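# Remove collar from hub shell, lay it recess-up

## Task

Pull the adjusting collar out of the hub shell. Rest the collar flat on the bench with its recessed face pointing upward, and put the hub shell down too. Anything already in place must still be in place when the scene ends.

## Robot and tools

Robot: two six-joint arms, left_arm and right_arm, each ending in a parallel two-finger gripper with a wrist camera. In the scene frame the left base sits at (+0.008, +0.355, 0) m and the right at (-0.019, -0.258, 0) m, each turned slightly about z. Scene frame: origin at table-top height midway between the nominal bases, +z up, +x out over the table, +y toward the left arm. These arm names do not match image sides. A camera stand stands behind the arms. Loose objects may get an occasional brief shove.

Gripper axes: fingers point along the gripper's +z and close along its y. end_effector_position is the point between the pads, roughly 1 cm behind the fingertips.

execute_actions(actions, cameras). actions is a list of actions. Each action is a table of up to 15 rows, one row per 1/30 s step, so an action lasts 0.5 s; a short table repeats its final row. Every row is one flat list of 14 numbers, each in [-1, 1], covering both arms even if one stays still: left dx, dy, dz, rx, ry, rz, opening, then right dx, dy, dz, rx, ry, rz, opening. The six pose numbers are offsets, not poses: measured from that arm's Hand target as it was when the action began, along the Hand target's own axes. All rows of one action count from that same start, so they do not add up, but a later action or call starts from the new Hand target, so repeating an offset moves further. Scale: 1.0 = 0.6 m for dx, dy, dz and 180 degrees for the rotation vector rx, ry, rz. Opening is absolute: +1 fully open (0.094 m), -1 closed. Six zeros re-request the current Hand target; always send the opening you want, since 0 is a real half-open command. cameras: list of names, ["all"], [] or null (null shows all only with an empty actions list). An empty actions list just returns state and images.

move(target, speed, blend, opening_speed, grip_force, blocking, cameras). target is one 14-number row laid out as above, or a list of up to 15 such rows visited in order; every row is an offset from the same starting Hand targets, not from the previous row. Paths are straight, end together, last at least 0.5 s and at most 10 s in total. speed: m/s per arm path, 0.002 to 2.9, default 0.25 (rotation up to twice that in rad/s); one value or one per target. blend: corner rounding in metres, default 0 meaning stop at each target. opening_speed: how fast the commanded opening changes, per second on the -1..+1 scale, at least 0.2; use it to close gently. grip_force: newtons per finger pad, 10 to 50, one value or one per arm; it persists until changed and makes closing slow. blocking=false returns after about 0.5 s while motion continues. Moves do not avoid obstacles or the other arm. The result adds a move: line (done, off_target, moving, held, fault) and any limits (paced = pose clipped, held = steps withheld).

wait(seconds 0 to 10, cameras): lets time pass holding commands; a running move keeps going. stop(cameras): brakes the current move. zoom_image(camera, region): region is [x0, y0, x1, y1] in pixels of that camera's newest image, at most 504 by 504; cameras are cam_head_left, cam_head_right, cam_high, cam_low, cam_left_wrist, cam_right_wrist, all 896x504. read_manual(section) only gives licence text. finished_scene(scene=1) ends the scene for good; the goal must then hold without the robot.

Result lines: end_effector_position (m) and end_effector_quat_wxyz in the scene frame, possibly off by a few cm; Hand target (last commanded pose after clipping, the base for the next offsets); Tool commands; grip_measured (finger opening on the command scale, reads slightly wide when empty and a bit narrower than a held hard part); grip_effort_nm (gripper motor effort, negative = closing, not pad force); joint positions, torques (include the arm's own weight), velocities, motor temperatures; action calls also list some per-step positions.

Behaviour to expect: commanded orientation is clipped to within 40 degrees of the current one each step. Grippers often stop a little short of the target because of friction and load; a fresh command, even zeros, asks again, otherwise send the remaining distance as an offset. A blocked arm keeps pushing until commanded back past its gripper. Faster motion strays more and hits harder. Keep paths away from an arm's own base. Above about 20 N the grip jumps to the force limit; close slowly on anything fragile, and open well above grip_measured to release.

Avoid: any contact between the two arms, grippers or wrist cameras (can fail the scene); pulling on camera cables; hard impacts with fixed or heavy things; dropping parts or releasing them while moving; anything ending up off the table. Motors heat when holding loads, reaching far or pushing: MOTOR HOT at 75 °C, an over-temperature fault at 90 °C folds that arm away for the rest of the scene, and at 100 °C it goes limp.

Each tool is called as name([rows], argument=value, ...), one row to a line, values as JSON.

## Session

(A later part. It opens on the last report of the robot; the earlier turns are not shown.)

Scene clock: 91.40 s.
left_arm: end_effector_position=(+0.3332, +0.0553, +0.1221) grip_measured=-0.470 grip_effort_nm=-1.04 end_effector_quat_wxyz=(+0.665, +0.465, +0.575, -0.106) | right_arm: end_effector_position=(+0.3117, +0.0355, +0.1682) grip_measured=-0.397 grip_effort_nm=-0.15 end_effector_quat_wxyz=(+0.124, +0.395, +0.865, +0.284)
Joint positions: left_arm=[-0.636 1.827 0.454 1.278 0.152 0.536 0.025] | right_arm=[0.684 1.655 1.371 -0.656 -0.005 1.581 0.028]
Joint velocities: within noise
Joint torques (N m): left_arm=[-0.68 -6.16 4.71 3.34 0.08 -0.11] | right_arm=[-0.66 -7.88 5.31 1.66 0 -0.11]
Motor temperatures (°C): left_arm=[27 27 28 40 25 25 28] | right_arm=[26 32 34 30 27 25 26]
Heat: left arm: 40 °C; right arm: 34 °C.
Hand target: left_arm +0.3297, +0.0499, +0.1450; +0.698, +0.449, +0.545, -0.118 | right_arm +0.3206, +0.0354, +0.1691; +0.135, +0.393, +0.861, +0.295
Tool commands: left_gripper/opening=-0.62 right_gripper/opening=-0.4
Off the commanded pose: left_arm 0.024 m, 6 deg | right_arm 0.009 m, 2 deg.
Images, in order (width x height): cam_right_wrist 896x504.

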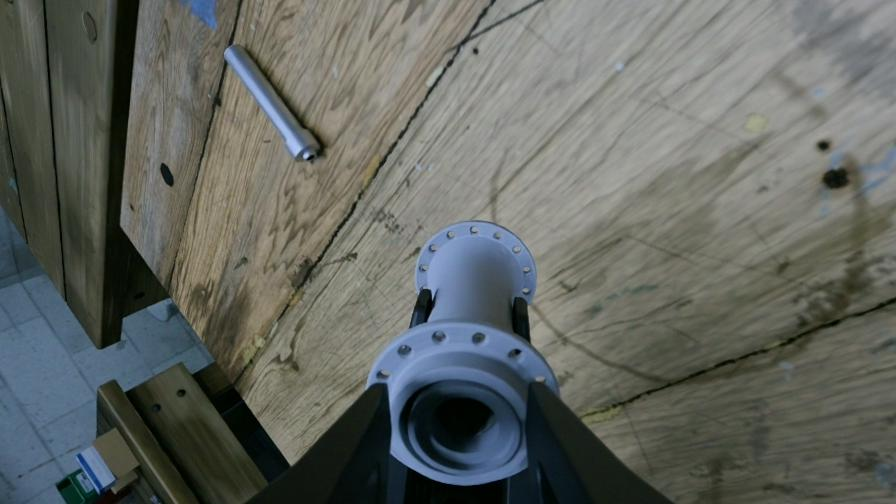

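move([
  [0,0,0,0,0,0,-0.62,0.008,-0.003,-0.006,0,0,0,-0.4],
  [0,0,0,0,0,0,-0.62,0.008,-0.003,0.005,0,0,0,-0.4],
], speed=0.05, cameras=["cam_left_wrist","cam_right_wrist"])

Scene clock: 93.43 s.
left_arm: end_effector_position=(+0.3343, +0.0565, +0.1221) grip_measured=-0.470 grip_effort_nm=-1.03 end_effector_quat_wxyz=(+0.665, +0.464, +0.576, -0.105) | right_arm: end_effector_position=(+0.3121, +0.0358, +0.1663) grip_measured=-0.397 grip_effort_nm=-0.14 end_effector_quat_wxyz=(+0.125, +0.395, +0.864, +0.286)
Joint positions: left_arm=[-0.633 1.827 0.454 1.278 0.151 0.536 0.025] | right_arm=[0.684 1.655 1.362 -0.643 -0.005 1.581 0.028]
Joint torques (N m): left_arm=[-0.68 -6.17 4.7 3.34 0.09 -0.11] | right_arm=[0.4 -7.65 5.2 1.69 0.08 0]
Heat: left arm: 40 °C; right arm: 34 °C.
Hand target: left_arm +0.3297, +0.0499, +0.1450; +0.698, +0.449, +0.545, -0.118 | right_arm +0.3178, +0.0393, +0.1656; +0.135, +0.393, +0.861, +0.295
Off the commanded pose: left_arm 0.024 m, 6 deg | right_arm 0.007 m, 2 deg.
move: off_target (left_arm)
Images, in order (width x height): cam_left_wrist 896x504, cam_right_wrist 896x504.

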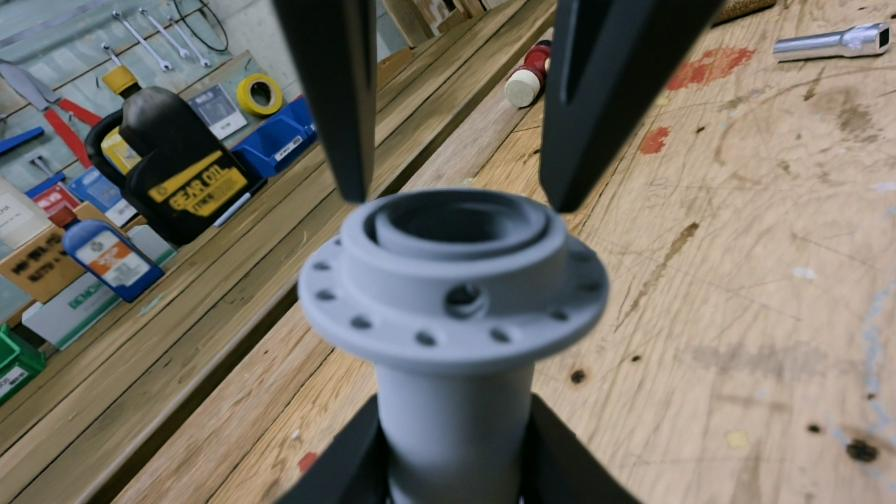

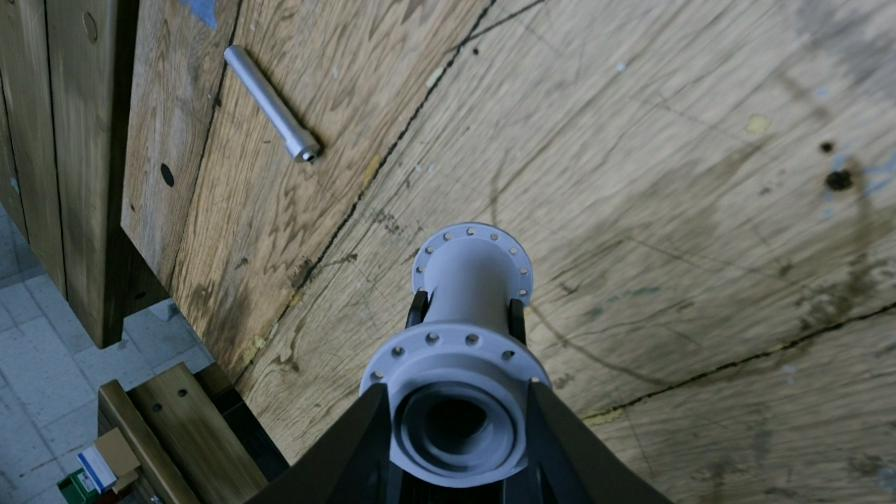

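move(target=[0,0,0,0,0,0,-0.62,0,0,0.002,0,0,0,-0.62], opening_speed=0.4, cameras=["cam_left_wrist","cam_right_wrist"])

Scene clock: 95.17 s.
left_arm: end_effector_position=(+0.3360, +0.0580, +0.1221) grip_measured=-0.470 grip_effort_nm=-1.04 end_effector_quat_wxyz=(+0.666, +0.460, +0.579, -0.100) | right_arm: end_effector_position=(+0.3116, +0.0345, +0.1639) grip_measured=-0.617 grip_effort_nm=-0.16 end_effector_quat_wxyz=(+0.124, +0.396, +0.865, +0.283)
Joint positions: left_arm=[-0.633 1.827 0.454 1.278 0.138 0.536 0.025] | right_arm=[0.682 1.655 1.356 -0.643 -0.005 1.581 0.018]
Joint torques (N m): left_arm=[-0.68 -6.17 4.7 3.34 0.22 -0.1] | right_arm=[0.4 -7.39 5.56 1.71 0.08 0]
Heat: left arm: 41 °C; right arm: 34 °C.
Hand target: left_arm +0.3297, +0.0499, +0.1450; +0.698, +0.449, +0.545, -0.118 | right_arm +0.3183, +0.0397, +0.1646; +0.135, +0.393, +0.861, +0.295
Off the commanded pose: left_arm 0.025 m, 6 deg | right_arm 0.009 m, 2 deg.
move: off_target (left_arm)
Images, in order (width x height): cam_left_wrist 896x504, cam_right_wrist 896x504.

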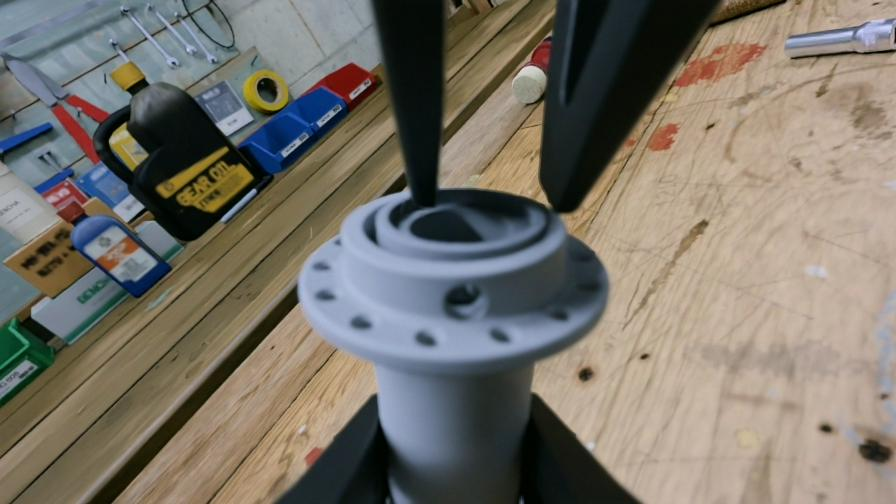

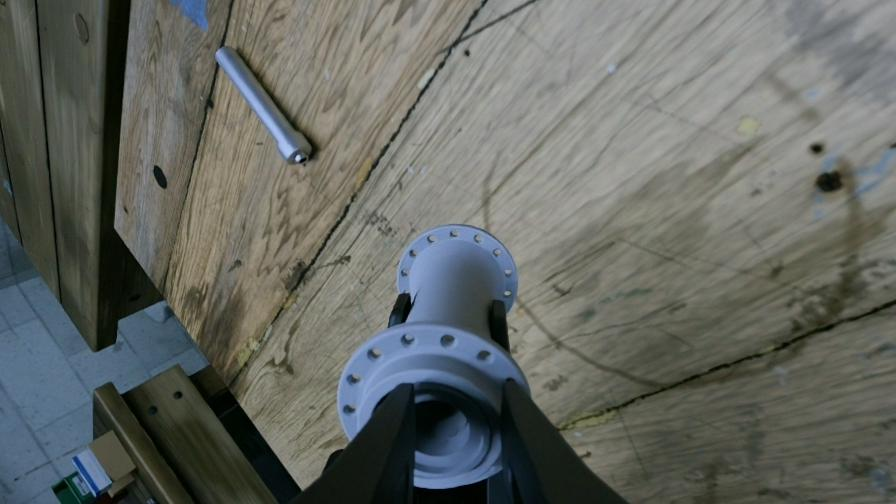

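move([
  [0,0,0,0,0,0,-0.62,0,0,-0.02,0,0,0,-0.62],
  [0,0,0,0,0,0,-0.62,0.005,-0.003,-0.02,0.012,0,0,-0.38],
  [0,0,0,0,0,0,-0.62,0.005,-0.003,-0.005,0.012,0,0,-0.38],
], speed=0.07, cameras=["cam_left_wrist","cam_right_wrist"])

Scene clock: 99.60 s.
left_arm: end_effector_position=(+0.3361, +0.0582, +0.1217) grip_measured=-0.470 grip_effort_nm=-1.03 end_effector_quat_wxyz=(+0.665, +0.458, +0.581, -0.103) | right_arm: end_effector_position=(+0.3116, +0.0345, +0.1620) grip_measured=-0.383 grip_effort_nm=0.13 end_effector_quat_wxyz=(+0.122, +0.397, +0.866, +0.279)
Joint positions: left_arm=[-0.633 1.827 0.454 1.277 0.137 0.527 0.025] | right_arm=[0.682 1.663 1.362 -0.651 -0.005 1.583 0.029]
Joint torques (N m): left_arm=[-0.68 -6.19 4.7 3.34 0.24 -0.1] | right_arm=[0.44 -6.83 8.2 1.12 0.12 0.06]
Heat: left arm: 41 °C; right arm: 34 °C.
Hand target: left_arm +0.3297, +0.0499, +0.1450; +0.698, +0.449, +0.545, -0.118 | right_arm +0.3139, +0.0399, +0.1659; +0.127, +0.395, +0.866, +0.279
Off the commanded pose: left_arm 0.026 m, 6 deg | right_arm 0.007 m, 1 deg.
move: off_target (left_arm)
Images, in order (width x height): cam_left_wrist 896x504, cam_right_wrist 896x504.

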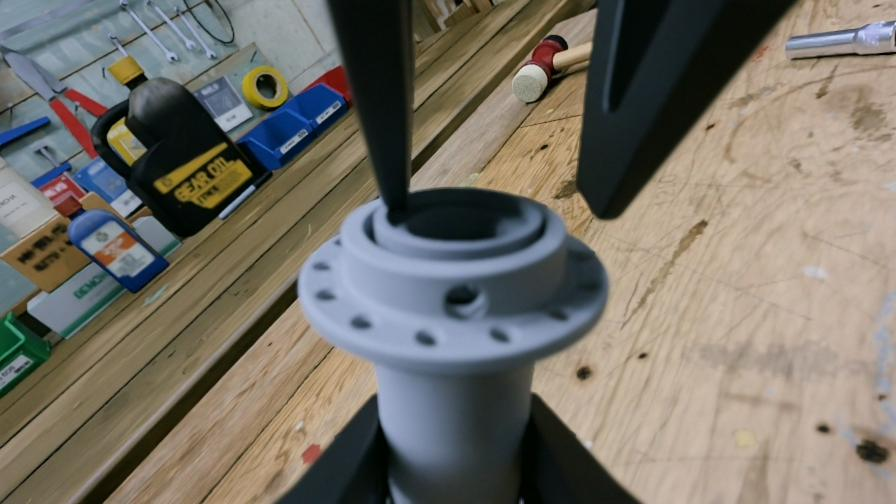

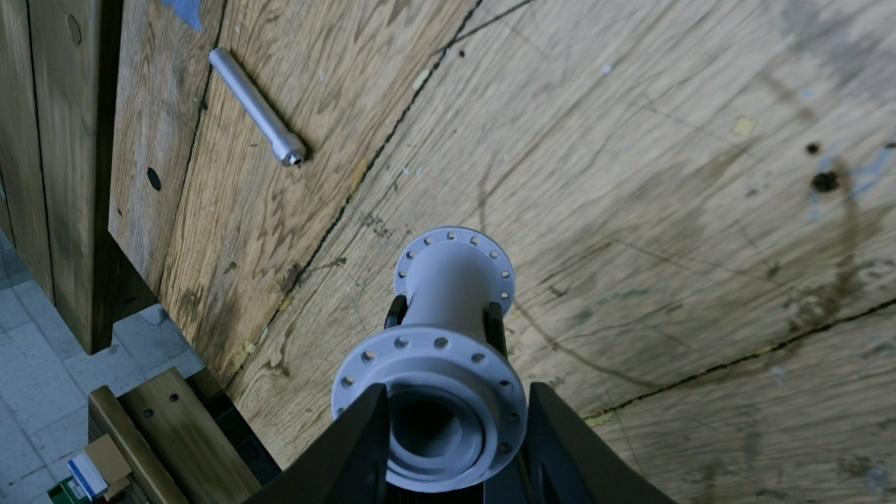

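move([
  [0,0,0,0,0,0,-0.62,0.003,0.006,-0.04,0,0,0,-0.38],
  [0,0,0,0,0,0,-0.62,0.003,0.006,-0.012,0,0,0,-0.36],
], speed=0.1, cameras=["cam_left_wrist","cam_right_wrist"])

Scene clock: 103.23 s.
left_arm: end_effector_position=(+0.3347, +0.0569, +0.1221) grip_measured=-0.470 grip_effort_nm=-1.03 end_effector_quat_wxyz=(+0.665, +0.463, +0.577, -0.103) | right_arm: end_effector_position=(+0.3031, +0.0365, +0.1618) grip_measured=-0.363 grip_effort_nm=0.14 end_effector_quat_wxyz=(+0.113, +0.394, +0.873, +0.265)
Joint positions: left_arm=[-0.633 1.827 0.454 1.278 0.148 0.536 0.025] | right_arm=[0.699 1.671 1.389 -0.706 -0.003 1.587 0.03]
Joint torques (N m): left_arm=[-0.68 -6.16 4.7 3.34 0.12 -0.11] | right_arm=[0.36 -8.03 7.95 1.3 0.14 0.07]
Heat: left arm: 41 °C; right arm: 35 °C.
Hand target: left_arm +0.3297, +0.0499, +0.1450; +0.698, +0.449, +0.545, -0.118 | right_arm +0.3118, +0.0404, +0.1738; +0.127, +0.395, +0.866, +0.279
Off the commanded pose: left_arm 0.024 m, 6 deg | right_arm 0.015 m, 2 deg.
move: off_target (left_arm, right_arm); target 2's new opening was sent with right_arm's hand 0.015 m and 2 deg from that target
Images, in order (width x height): cam_left_wrist 896x504, cam_right_wrist 896x504.

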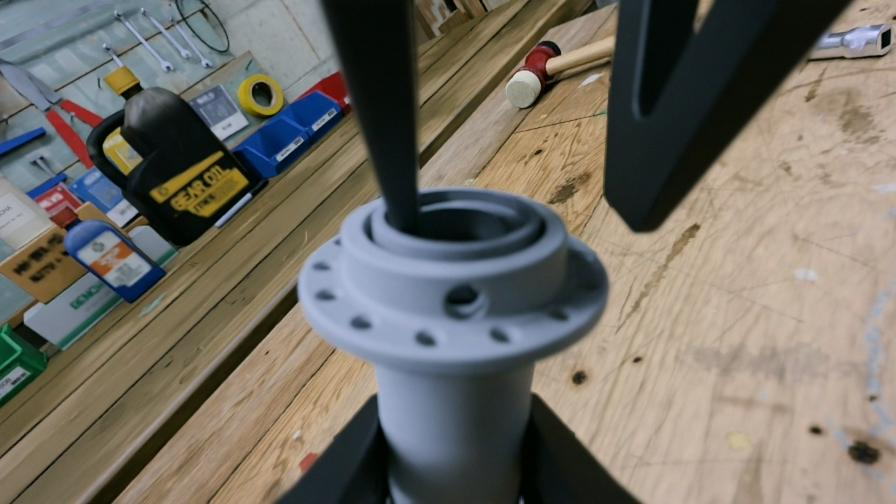

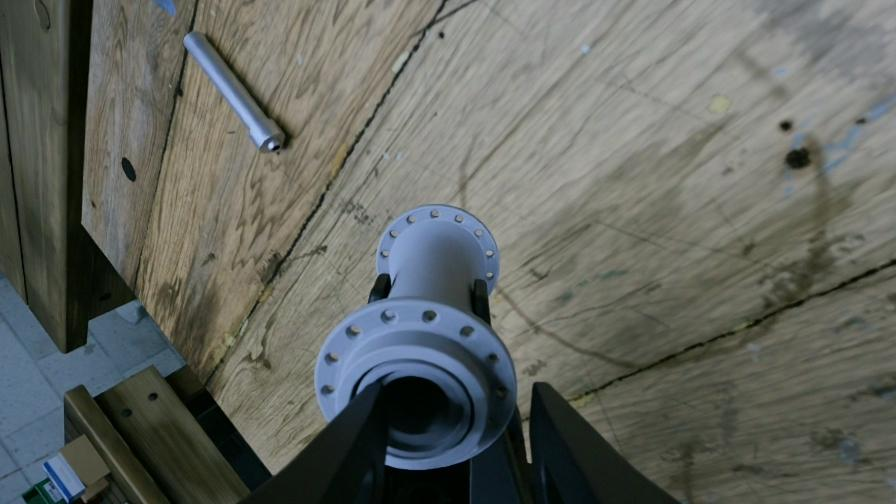

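move(target=[0,0,0,0,0,0,-0.62,0.006,0.008,-0.04,0,0,0,-0.36], speed=0.1, cameras=["cam_left_wrist","cam_right_wrist"])

Scene clock: 105.33 s.
left_arm: end_effector_position=(+0.3347, +0.0569, +0.1221) grip_measured=-0.470 grip_effort_nm=-1.04 end_effector_quat_wxyz=(+0.665, +0.463, +0.577, -0.103) | right_arm: end_effector_position=(+0.3013, +0.0388, +0.1711) grip_measured=-0.363 grip_effort_nm=0.14 end_effector_quat_wxyz=(+0.113, +0.395, +0.872, +0.264)
Joint positions: left_arm=[-0.633 1.827 0.454 1.278 0.148 0.536 0.025] | right_arm=[0.709 1.671 1.426 -0.743 0.003 1.596 0.03]
Joint torques (N m): left_arm=[-0.68 -6.16 4.7 3.34 0.11 -0.11] | right_arm=[0.46 -11.43 8.76 0.82 0.15 0.07]
Heat: left arm: 41 °C; right arm: 35 °C.
Hand target: left_arm +0.3297, +0.0499, +0.1450; +0.698, +0.449, +0.545, -0.118 | right_arm +0.3018, +0.0365, +0.1961; +0.127, +0.395, +0.866, +0.279
Off the commanded pose: left_arm 0.024 m, 6 deg | right_arm 0.025 m, 2 deg.
move: off_target (left_arm, right_arm)
Images, in order (width x height): cam_left_wrist 896x504, cam_right_wrist 896x504.

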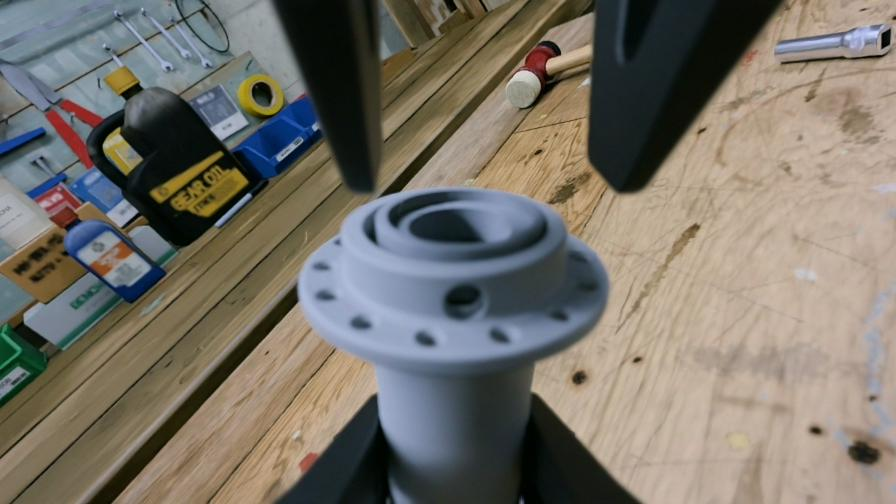

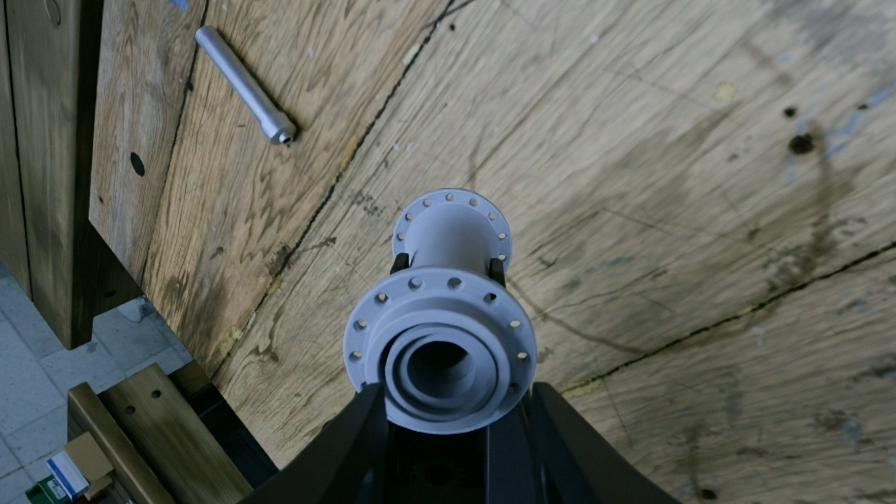

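move(target=[0,0,0,0,0,0,-0.62,0,0.011,0.03,0,0,0,-0.36], speed=0.05, cameras=["cam_left_wrist"])

Scene clock: 107.33 s.
left_arm: end_effector_position=(+0.3347, +0.0569, +0.1221) grip_measured=-0.470 grip_effort_nm=-1.04 end_effector_quat_wxyz=(+0.665, +0.463, +0.577, -0.103) | right_arm: end_effector_position=(+0.3058, +0.0429, +0.1698) grip_measured=-0.363 grip_effort_nm=0.14 end_effector_quat_wxyz=(+0.113, +0.395, +0.873, +0.264)
Joint positions: left_arm=[-0.633 1.827 0.454 1.278 0.148 0.536 0.025] | right_arm=[0.709 1.695 1.449 -0.743 0.003 1.596 0.03]
Joint torques (N m): left_arm=[-0.69 -6.16 4.7 3.34 0.11 -0.1] | right_arm=[0.35 -8.46 8.73 1.17 0.14 0.05]
Heat: left arm: 42 °C; right arm: 35 °C.
Hand target: left_arm +0.3297, +0.0499, +0.1450; +0.698, +0.449, +0.545, -0.118 | right_arm +0.3137, +0.0469, +0.1854; +0.127, +0.395, +0.866, +0.279
Off the commanded pose: left_arm 0.024 m, 6 deg | right_arm 0.018 m, 2 deg.
move: off_target (left_arm, right_arm)
Images, in order (width x height): cam_left_wrist 896x504.

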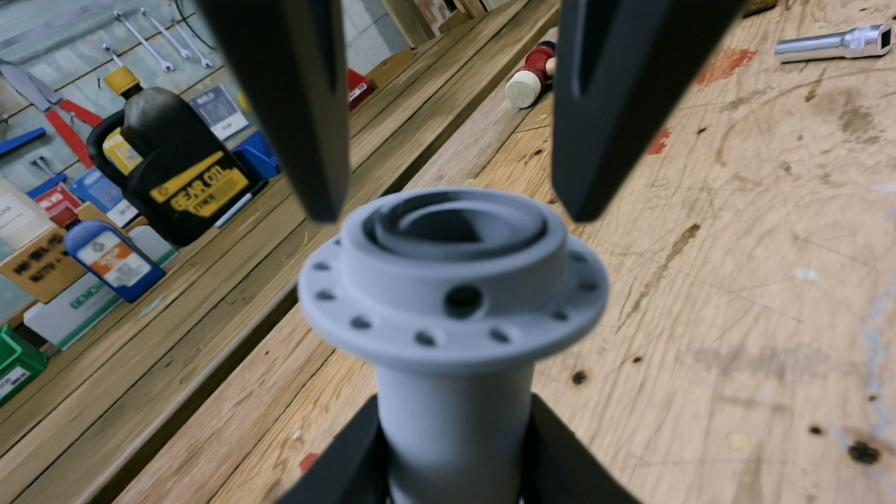

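move(target=[0,0,0,0,0,0,-0.62,0,-0.003,0.01,0,0,0,-0.41], speed=0.03, cameras=["cam_left_wrist","cam_right_wrist"])

Scene clock: 108.77 s.
left_arm: end_effector_position=(+0.3347, +0.0569, +0.1221) grip_measured=-0.470 grip_effort_nm=-1.03 end_effector_quat_wxyz=(+0.665, +0.463, +0.577, -0.103) | right_arm: end_effector_position=(+0.3060, +0.0431, +0.1678) grip_measured=-0.407 grip_effort_nm=-0.15 end_effector_quat_wxyz=(+0.112, +0.395, +0.873, +0.262)
Joint positions: left_arm=[-0.633 1.827 0.454 1.278 0.148 0.536 0.025] | right_arm=[0.709 1.7 1.449 -0.743 0.003 1.596 0.028]
Joint torques (N m): left_arm=[-0.68 -6.17 4.71 3.34 0.11 -0.1] | right_arm=[0.36 -8.31 7.65 1.39 0.14 0.05]
Heat: left arm: 42 °C; right arm: 35 °C.
Hand target: left_arm +0.3297, +0.0499, +0.1450; +0.698, +0.449, +0.545, -0.118 | right_arm +0.3153, +0.0482, +0.1794; +0.127, +0.395, +0.866, +0.279
Off the commanded pose: left_arm 0.024 m, 6 deg | right_arm 0.016 m, 3 deg.
move: off_target (left_arm, right_arm)
Images, in order (width x height): cam_left_wrist 896x504, cam_right_wrist 896x504.

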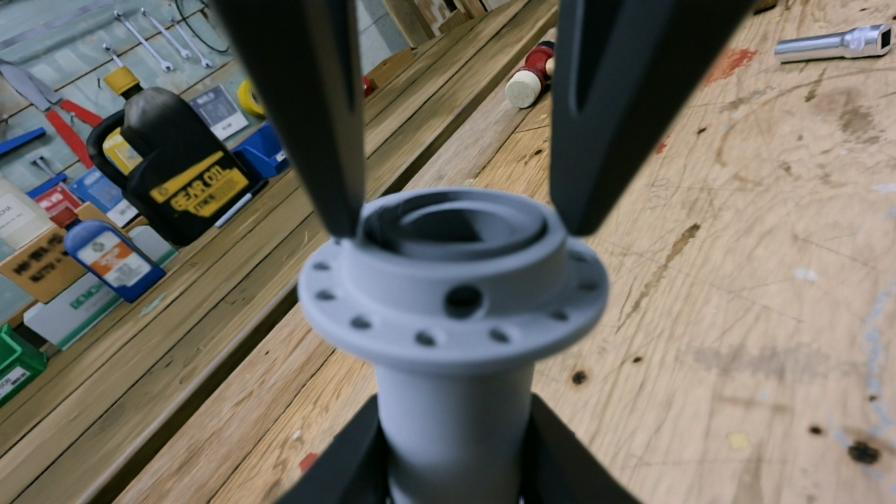

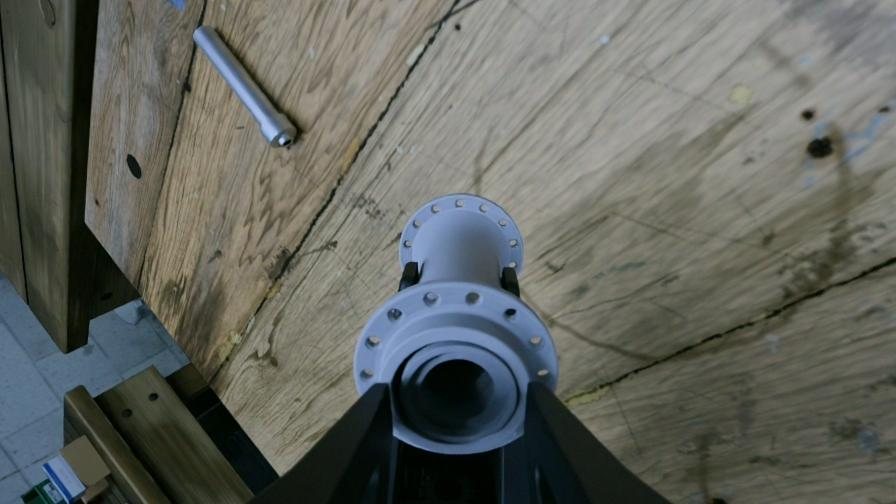

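move(target=[0,0,0,0,0,0,-0.62,0,0,0.01,0,0,0,-0.41], speed=0.03, cameras=["cam_left_wrist"])

Scene clock: 110.70 s.
left_arm: end_effector_position=(+0.3347, +0.0569, +0.1221) grip_measured=-0.470 grip_effort_nm=-1.04 end_effector_quat_wxyz=(+0.665, +0.463, +0.577, -0.103) | right_arm: end_effector_position=(+0.3064, +0.0434, +0.1661) grip_measured=-0.407 grip_effort_nm=-0.15 end_effector_quat_wxyz=(+0.111, +0.396, +0.874, +0.260)
Joint positions: left_arm=[-0.633 1.827 0.454 1.278 0.148 0.536 0.025] | right_arm=[0.709 1.704 1.449 -0.741 0.003 1.596 0.028]
Joint torques (N m): left_arm=[-0.68 -6.16 4.7 3.34 0.11 -0.1] | right_arm=[0.32 -7.49 7.32 1.57 0.13 0.05]
Heat: left arm: 42 °C; right arm: 35 °C.
Hand target: left_arm +0.3297, +0.0499, +0.1450; +0.698, +0.449, +0.545, -0.118 | right_arm +0.3179, +0.0505, +0.1746; +0.127, +0.395, +0.866, +0.279
Off the commanded pose: left_arm 0.024 m, 6 deg | right_arm 0.016 m, 3 deg.
move: off_target (left_arm, right_arm)
Images, in order (width x height): cam_left_wrist 896x504.

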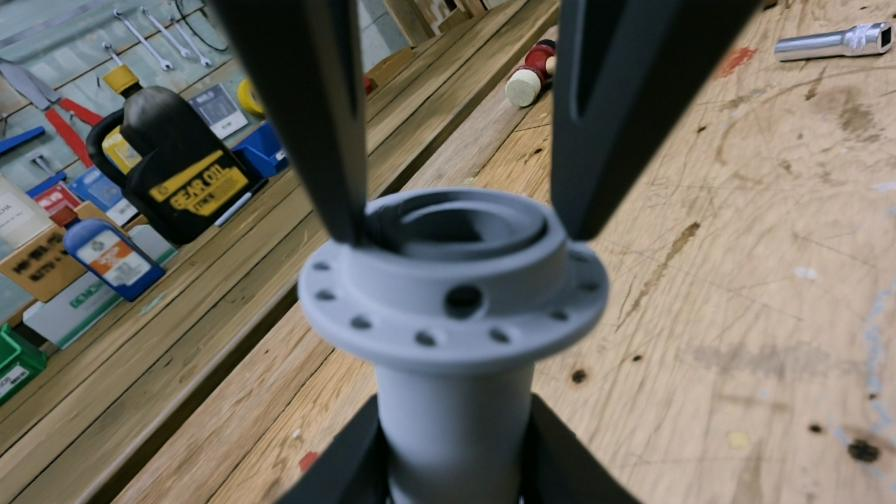

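move(target=[0,0,0,0,0,0,-0.62,0,0,0.002,0,0,0,-0.62], opening_speed=0.3, cameras=["cam_left_wrist","cam_right_wrist"])

Scene clock: 112.20 s.
left_arm: end_effector_position=(+0.3359, +0.0580, +0.1217) grip_measured=-0.470 grip_effort_nm=-1.03 end_effector_quat_wxyz=(+0.665, +0.458, +0.581, -0.103) | right_arm: end_effector_position=(+0.3073, +0.0424, +0.1661) grip_measured=-0.617 grip_effort_nm=-0.17 end_effector_quat_wxyz=(+0.112, +0.397, +0.873, +0.260)
Joint positions: left_arm=[-0.633 1.827 0.454 1.277 0.138 0.527 0.025] | right_arm=[0.705 1.704 1.449 -0.741 0.003 1.596 0.018]
Joint torques (N m): left_arm=[-0.68 -6.17 4.7 3.34 0.21 -0.1] | right_arm=[0.32 -7.36 7.27 1.58 0.13 0.05]
Heat: left arm: 42 °C; right arm: 35 °C.
Hand target: left_arm +0.3297, +0.0499, +0.1450; +0.698, +0.449, +0.545, -0.118 | right_arm +0.3185, +0.0510, +0.1736; +0.127, +0.395, +0.866, +0.279
Off the commanded pose: left_arm 0.025 m, 6 deg | right_arm 0.016 m, 3 deg.
move: off_target (left_arm, right_arm)
Images, in order (width x height): cam_left_wrist 896x504, cam_right_wrist 896x504.

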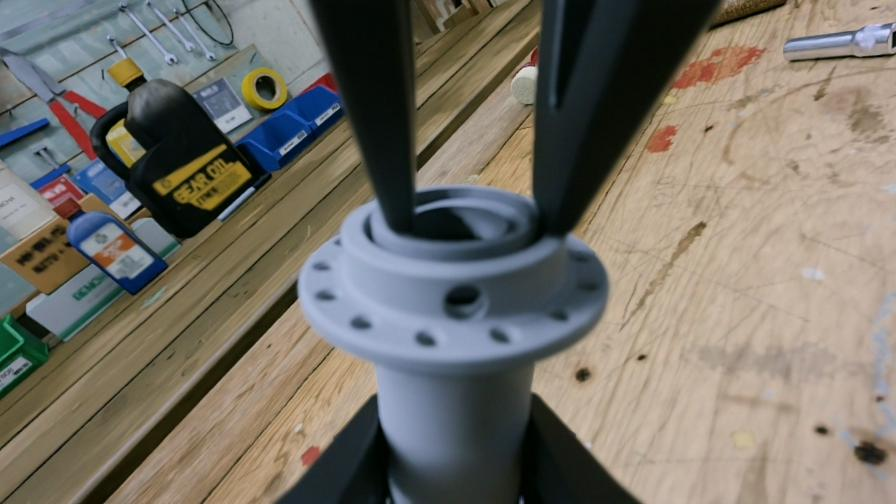

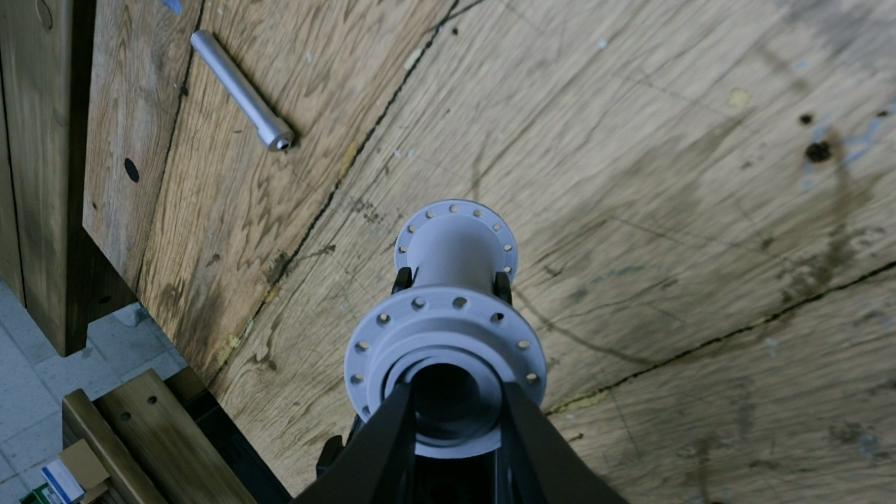

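move([
  [0,0,0,0,0,0,-0.62,0,0.004,-0.045,0,0,0,-0.62],
  [0,0,0,0,0,0,-0.62,0,0.004,-0.045,0,0,0,-0.97],
], speed=0.08, cameras=["cam_left_wrist","cam_right_wrist"])

Scene clock: 115.40 s.
left_arm: end_effector_position=(+0.3320, +0.0539, +0.1225) grip_measured=-0.470 grip_effort_nm=-1.04 end_effector_quat_wxyz=(+0.665, +0.465, +0.574, -0.107) | right_arm: end_effector_position=(+0.3054, +0.0426, +0.1683) grip_measured=-0.967 grip_effort_nm=-0.15 end_effector_quat_wxyz=(+0.110, +0.396, +0.874, +0.258)
Joint positions: left_arm=[-0.642 1.827 0.454 1.28 0.148 0.536 0.025] | right_arm=[0.709 1.704 1.461 -0.76 0.003 1.596 0.002]
Joint torques (N m): left_arm=[-0.68 -6.15 4.71 3.31 0.12 -0.1] | right_arm=[0.35 -12.03 8.84 0.91 0.13 0.05]
Heat: left arm: 42 °C; right arm: 35 °C.
Hand target: left_arm +0.3297, +0.0499, +0.1450; +0.698, +0.449, +0.545, -0.118 | right_arm +0.3080, +0.0419, +0.1969; +0.127, +0.395, +0.866, +0.279
Off the commanded pose: left_arm 0.023 m, 5 deg | right_arm 0.029 m, 3 deg.
move: off_target (left_arm, right_arm); target 2's new opening was sent with right_arm's hand 0.029 m and 3 deg from that target
Images, in order (width x height): cam_left_wrist 896x504, cam_right_wrist 896x504.

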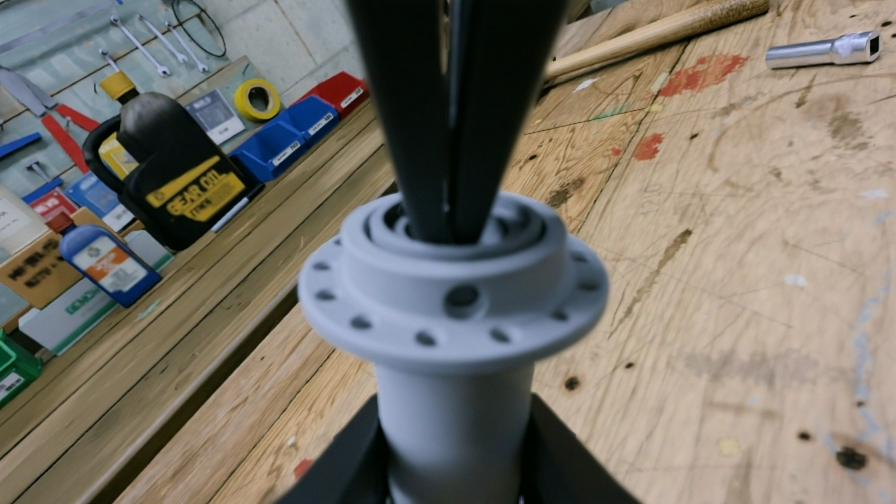

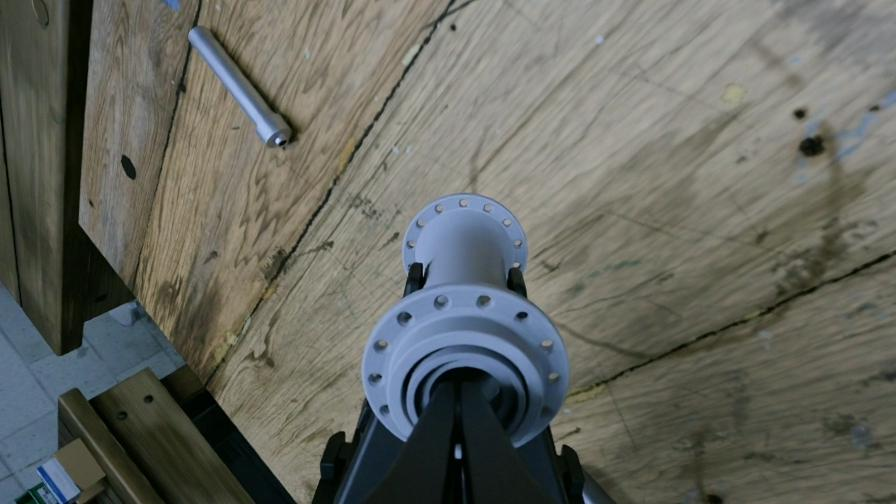

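move(target=[0,0,0,0,0,0,-0.62,0,-0.002,0.045,0,0,0,-0.97], speed=0.06, cameras=["cam_left_wrist","cam_right_wrist"])

Scene clock: 116.83 s.
left_arm: end_effector_position=(+0.3352, +0.0572, +0.1225) grip_measured=-0.470 grip_effort_nm=-1.04 end_effector_quat_wxyz=(+0.666, +0.462, +0.577, -0.102) | right_arm: end_effector_position=(+0.3084, +0.0453, +0.1667) grip_measured=-0.967 grip_effort_nm=-0.15 end_effector_quat_wxyz=(+0.112, +0.396, +0.873, +0.261)
Joint positions: left_arm=[-0.633 1.827 0.454 1.28 0.145 0.536 0.025] | right_arm=[0.709 1.713 1.461 -0.743 0.003 1.596 0.002]
Joint torques (N m): left_arm=[-0.69 -6.16 4.71 3.31 0.14 -0.1] | right_arm=[0.28 -7.83 6.89 1.57 0.13 0.04]
Heat: left arm: 43 °C; right arm: 35 °C.
Hand target: left_arm +0.3297, +0.0499, +0.1450; +0.698, +0.449, +0.545, -0.118 | right_arm +0.3192, +0.0516, +0.1743; +0.127, +0.395, +0.866, +0.279
Off the commanded pose: left_arm 0.024 m, 6 deg | right_arm 0.015 m, 3 deg.
move: off_target (left_arm, right_arm)
Images, in order (width x height): cam_left_wrist 896x504, cam_right_wrist 896x504.

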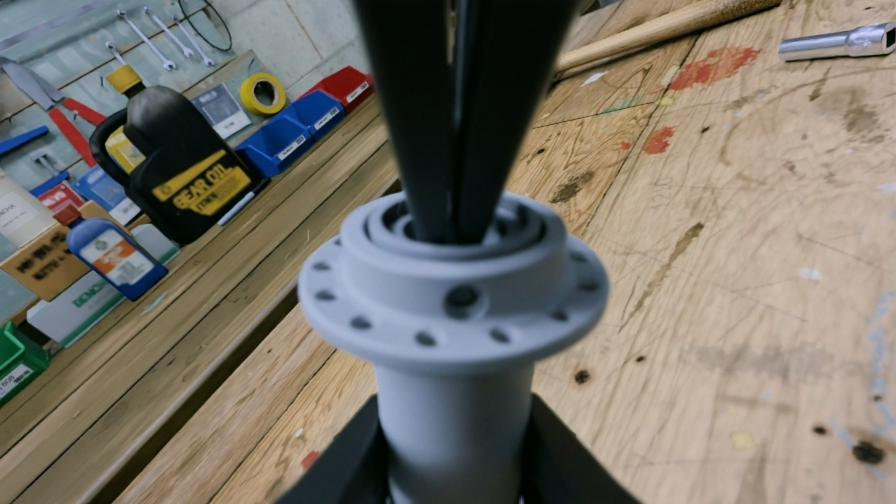

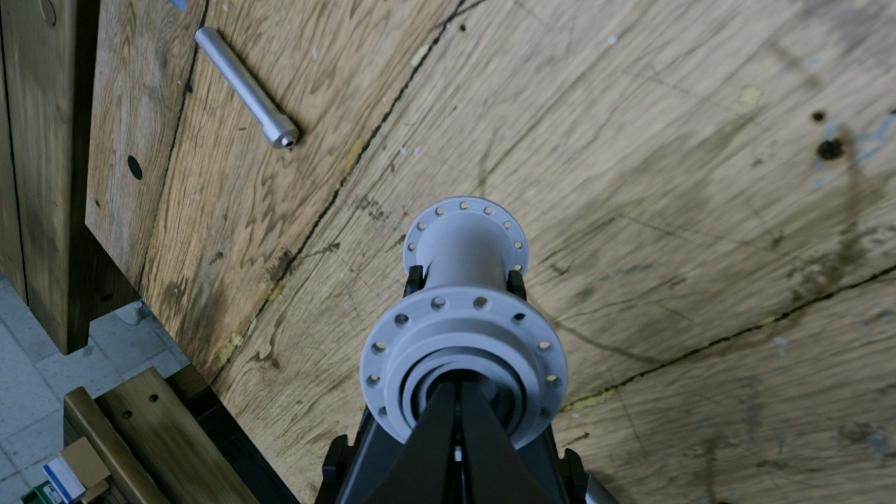

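move(target=[0,0,0,0,0,0,-0.62,0,0,0.002,0,0,0,-0.5], opening_speed=0.5, cameras=["cam_left_wrist","cam_right_wrist"])

Scene clock: 118.63 s.
left_arm: end_effector_position=(+0.3360, +0.0580, +0.1218) grip_measured=-0.470 grip_effort_nm=-1.03 end_effector_quat_wxyz=(+0.666, +0.460, +0.579, -0.100) | right_arm: end_effector_position=(+0.3138, +0.0436, +0.1686) grip_measured=-0.503 grip_effort_nm=0.14 end_effector_quat_wxyz=(+0.117, +0.399, +0.870, +0.266)
Joint positions: left_arm=[-0.633 1.828 0.454 1.28 0.138 0.536 0.025] | right_arm=[0.699 1.713 1.461 -0.729 0.007 1.596 0.023]
Joint torques (N m): left_arm=[-0.69 -6.28 4.68 3.32 0.2 -0.1] | right_arm=[0.27 -7.6 6.86 1.48 0.1 0.04]
Heat: left arm: 43 °C; right arm: 35 °C.
Hand target: left_arm +0.3297, +0.0499, +0.1450; +0.698, +0.449, +0.545, -0.118 | right_arm +0.3197, +0.0521, +0.1733; +0.127, +0.395, +0.866, +0.279
Off the commanded pose: left_arm 0.025 m, 6 deg | right_arm 0.011 m, 2 deg.
move: off_target (left_arm, right_arm)
Images, in order (width x height): cam_left_wrist 896x504, cam_right_wrist 896x504.

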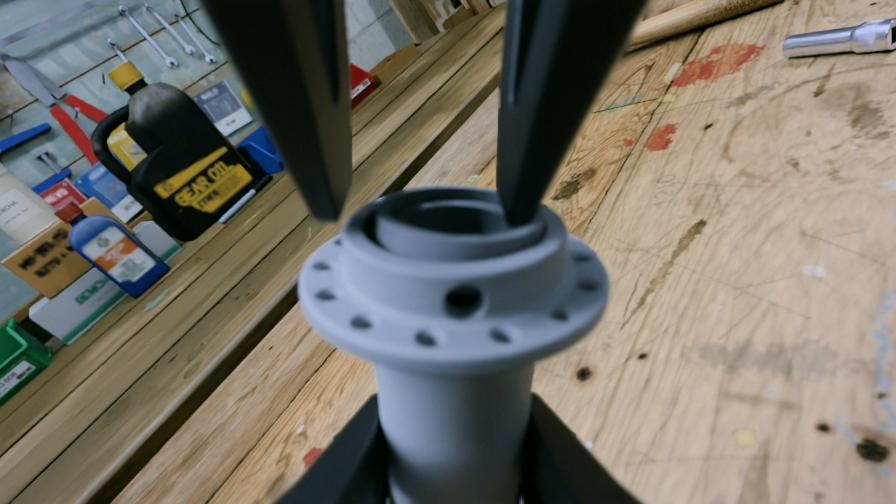

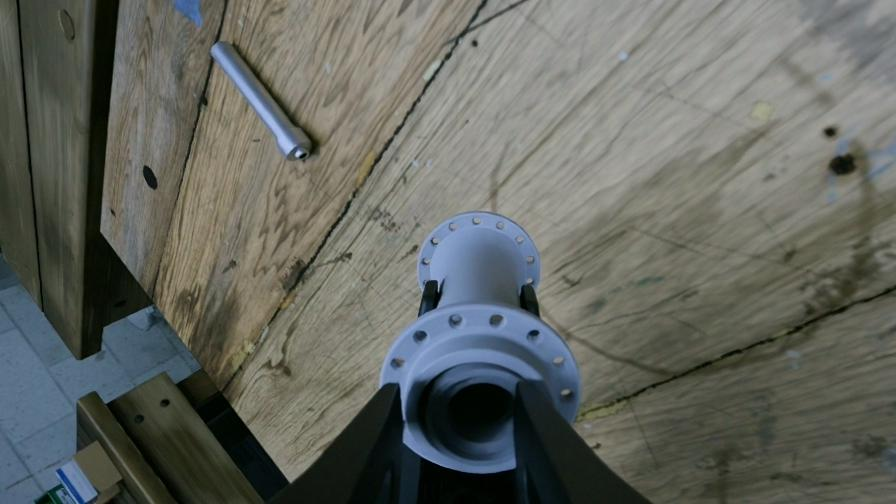

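move([
  [0,0,0,0,0,0,-0.62,0,0,-0.07,0,0,0,-0.8],
  [0,0,0,0,0,0,-0.62,0.0,0,-0.2,0,0,0,0],
], speed=0.2)

move(target=[0.04,0,0,0,0,0.36,-0.62,0,0,0,0,0,0,0], speed=0.3, cameras=["cam_left_wrist","cam_right_wrist","cam_head_right"])

Scene clock: 123.97 s.
left_arm: end_effector_position=(+0.3309, +0.0527, +0.1218) grip_measured=-0.470 grip_effort_nm=-1.03 end_effector_quat_wxyz=(+0.665, +0.467, +0.573, -0.108) | right_arm: end_effector_position=(+0.2692, +0.0112, +0.2612) grip_measured=-0.003 grip_effort_nm=0.14 end_effector_quat_wxyz=(+0.120, +0.393, +0.868, +0.280)
Joint positions: left_arm=[-0.645 1.828 0.454 1.28 0.149 0.536 0.025] | right_arm=[0.715 1.536 1.63 -1.047 0.007 1.601 0.047]
Joint torques (N m): left_arm=[-0.62 -6.27 4.68 3.31 0.1 -0.1] | right_arm=[0.47 -7.41 7.71 0.87 0.13 0.06]
Heat: left arm: 44 °C; right arm: 35 °C.
Hand target: left_arm +0.3297, +0.0499, +0.1450; +0.698, +0.449, +0.545, -0.118 | right_arm +0.2669, +0.0062, +0.2708; +0.127, +0.395, +0.866, +0.279
Off the commanded pose: left_arm 0.023 m, 6 deg | right_arm 0.011 m, 1 deg.
move: off_target (left_arm, right_arm); target 2's new opening was sent with right_arm's hand 0.011 m and 1 deg from that target

Scene clock: 127.03 s.
left_arm: end_effector_position=(+0.3354, +0.0563, +0.1011) grip_measured=-0.470 grip_effort_nm=-1.04 end_effector_quat_wxyz=(+0.619, +0.704, +0.238, +0.255) | right_arm: end_effector_position=(+0.2692, +0.0112, +0.2612) grip_measured=-0.003 grip_effort_nm=0.14 end_effector_quat_wxyz=(+0.120, +0.393, +0.868, +0.280)
Joint positions: left_arm=[-0.618 1.932 0.454 1.373 0.186 1.654 0.025] | right_arm=[0.715 1.536 1.63 -1.047 0.007 1.601 0.047]
Joint torques (N m): left_arm=[0.76 -5.86 4.11 3.53 0.16 0.04] | right_arm=[0.47 -7.39 7.71 0.86 0.13 0.06]
Motor temperatures (°C): left_arm=[27 27 28 45 25 25 28] | right_arm=[26 32 35 30 27 25 26]
Heat: left arm: 45 °C; right arm: 35 °C.
Hand target: left_arm +0.3388, +0.0577, +0.1242; +0.652, +0.671, +0.220, +0.274 | right_arm +0.2669, +0.0062, +0.2708; +0.127, +0.395, +0.866, +0.279
Off the commanded pose: left_arm 0.023 m, 6 deg | right_arm 0.011 m, 1 deg.
move: off_target (left_arm, right_arm)
Images, in order (width x height): cam_head_right 896x504, cam_left_wrist 896x504, cam_right_wrist 896x504.

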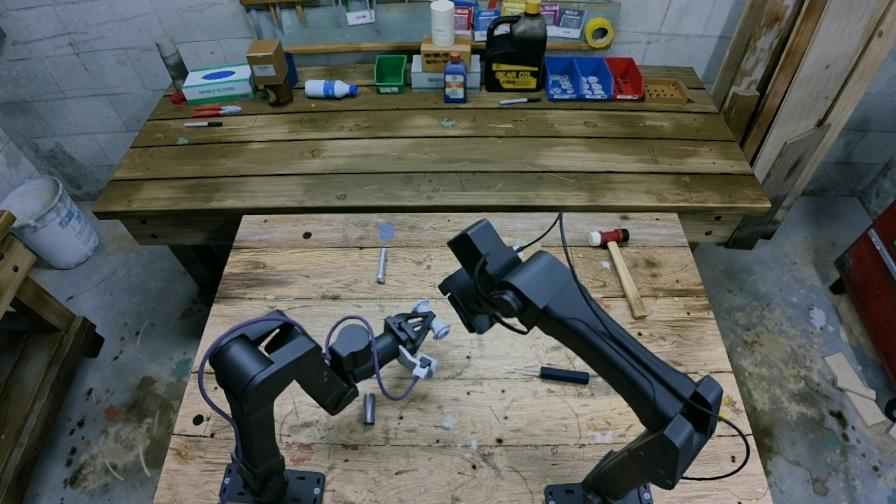

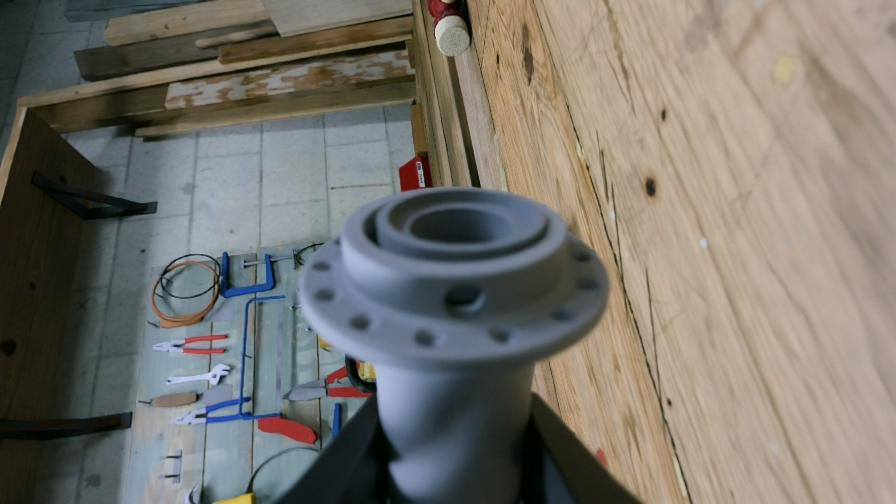

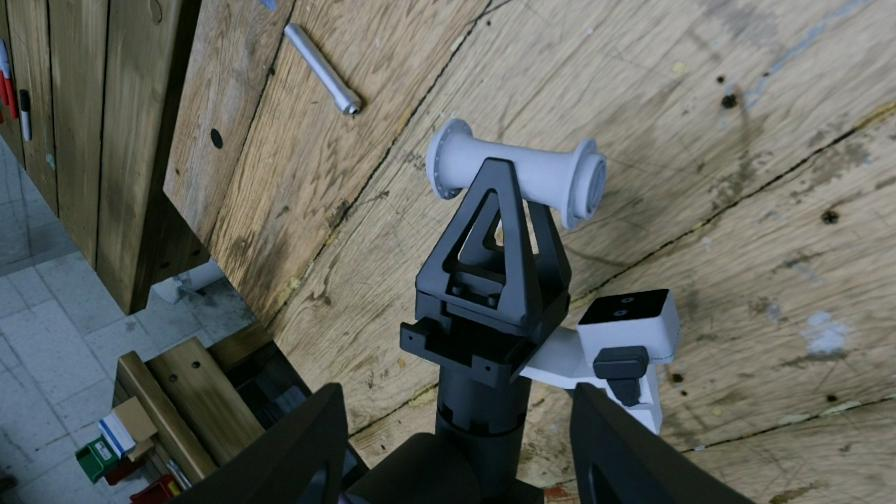

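move(target=[0,0,0,0,0,0.13,-0.62,0,0,0,0,0,0,0], cameras=["cam_left_wrist","cam_right_wrist"])

Scene clock: 130.97 s.
left_arm: end_effector_position=(+0.3355, +0.0562, +0.1018) grip_measured=-0.470 grip_effort_nm=-1.03 end_effector_quat_wxyz=(+0.556, +0.736, +0.091, +0.375) | right_arm: end_effector_position=(+0.2692, +0.0112, +0.2612) grip_measured=-0.003 grip_effort_nm=0.14 end_effector_quat_wxyz=(+0.120, +0.393, +0.868, +0.280)
Joint positions: left_arm=[-0.618 1.932 0.454 1.377 0.186 2.061 0.025] | right_arm=[0.715 1.536 1.63 -1.047 0.007 1.601 0.047]
Joint torques (N m): left_arm=[0.75 -5.83 4.12 3.5 0.16 0.03] | right_arm=[0.49 -7.39 7.71 0.86 0.13 0.06]
Heat: left arm: 46 °C; right arm: 36 °C.
Hand target: left_arm +0.3388, +0.0577, +0.1242; +0.583, +0.702, +0.079, +0.401 | right_arm +0.2669, +0.0062, +0.2708; +0.127, +0.395, +0.866, +0.279
Off the commanded pose: left_arm 0.023 m, 6 deg | right_arm 0.011 m, 1 deg.
move: off_target (left_arm, right_arm)
Images, in order (width x height): cam_left_wrist 896x504, cam_right_wrist 896x504.

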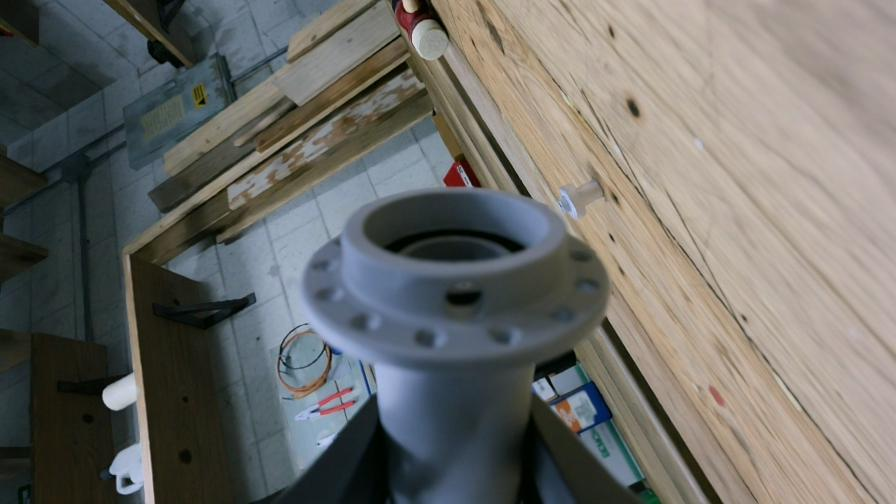

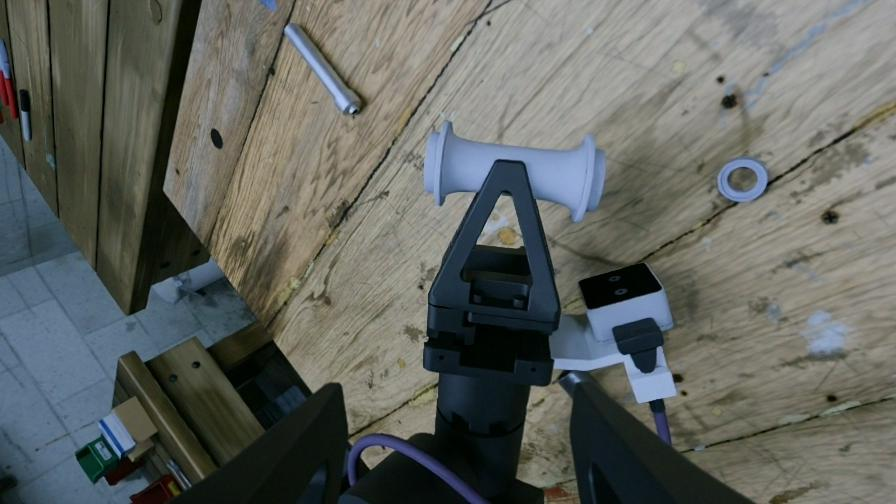

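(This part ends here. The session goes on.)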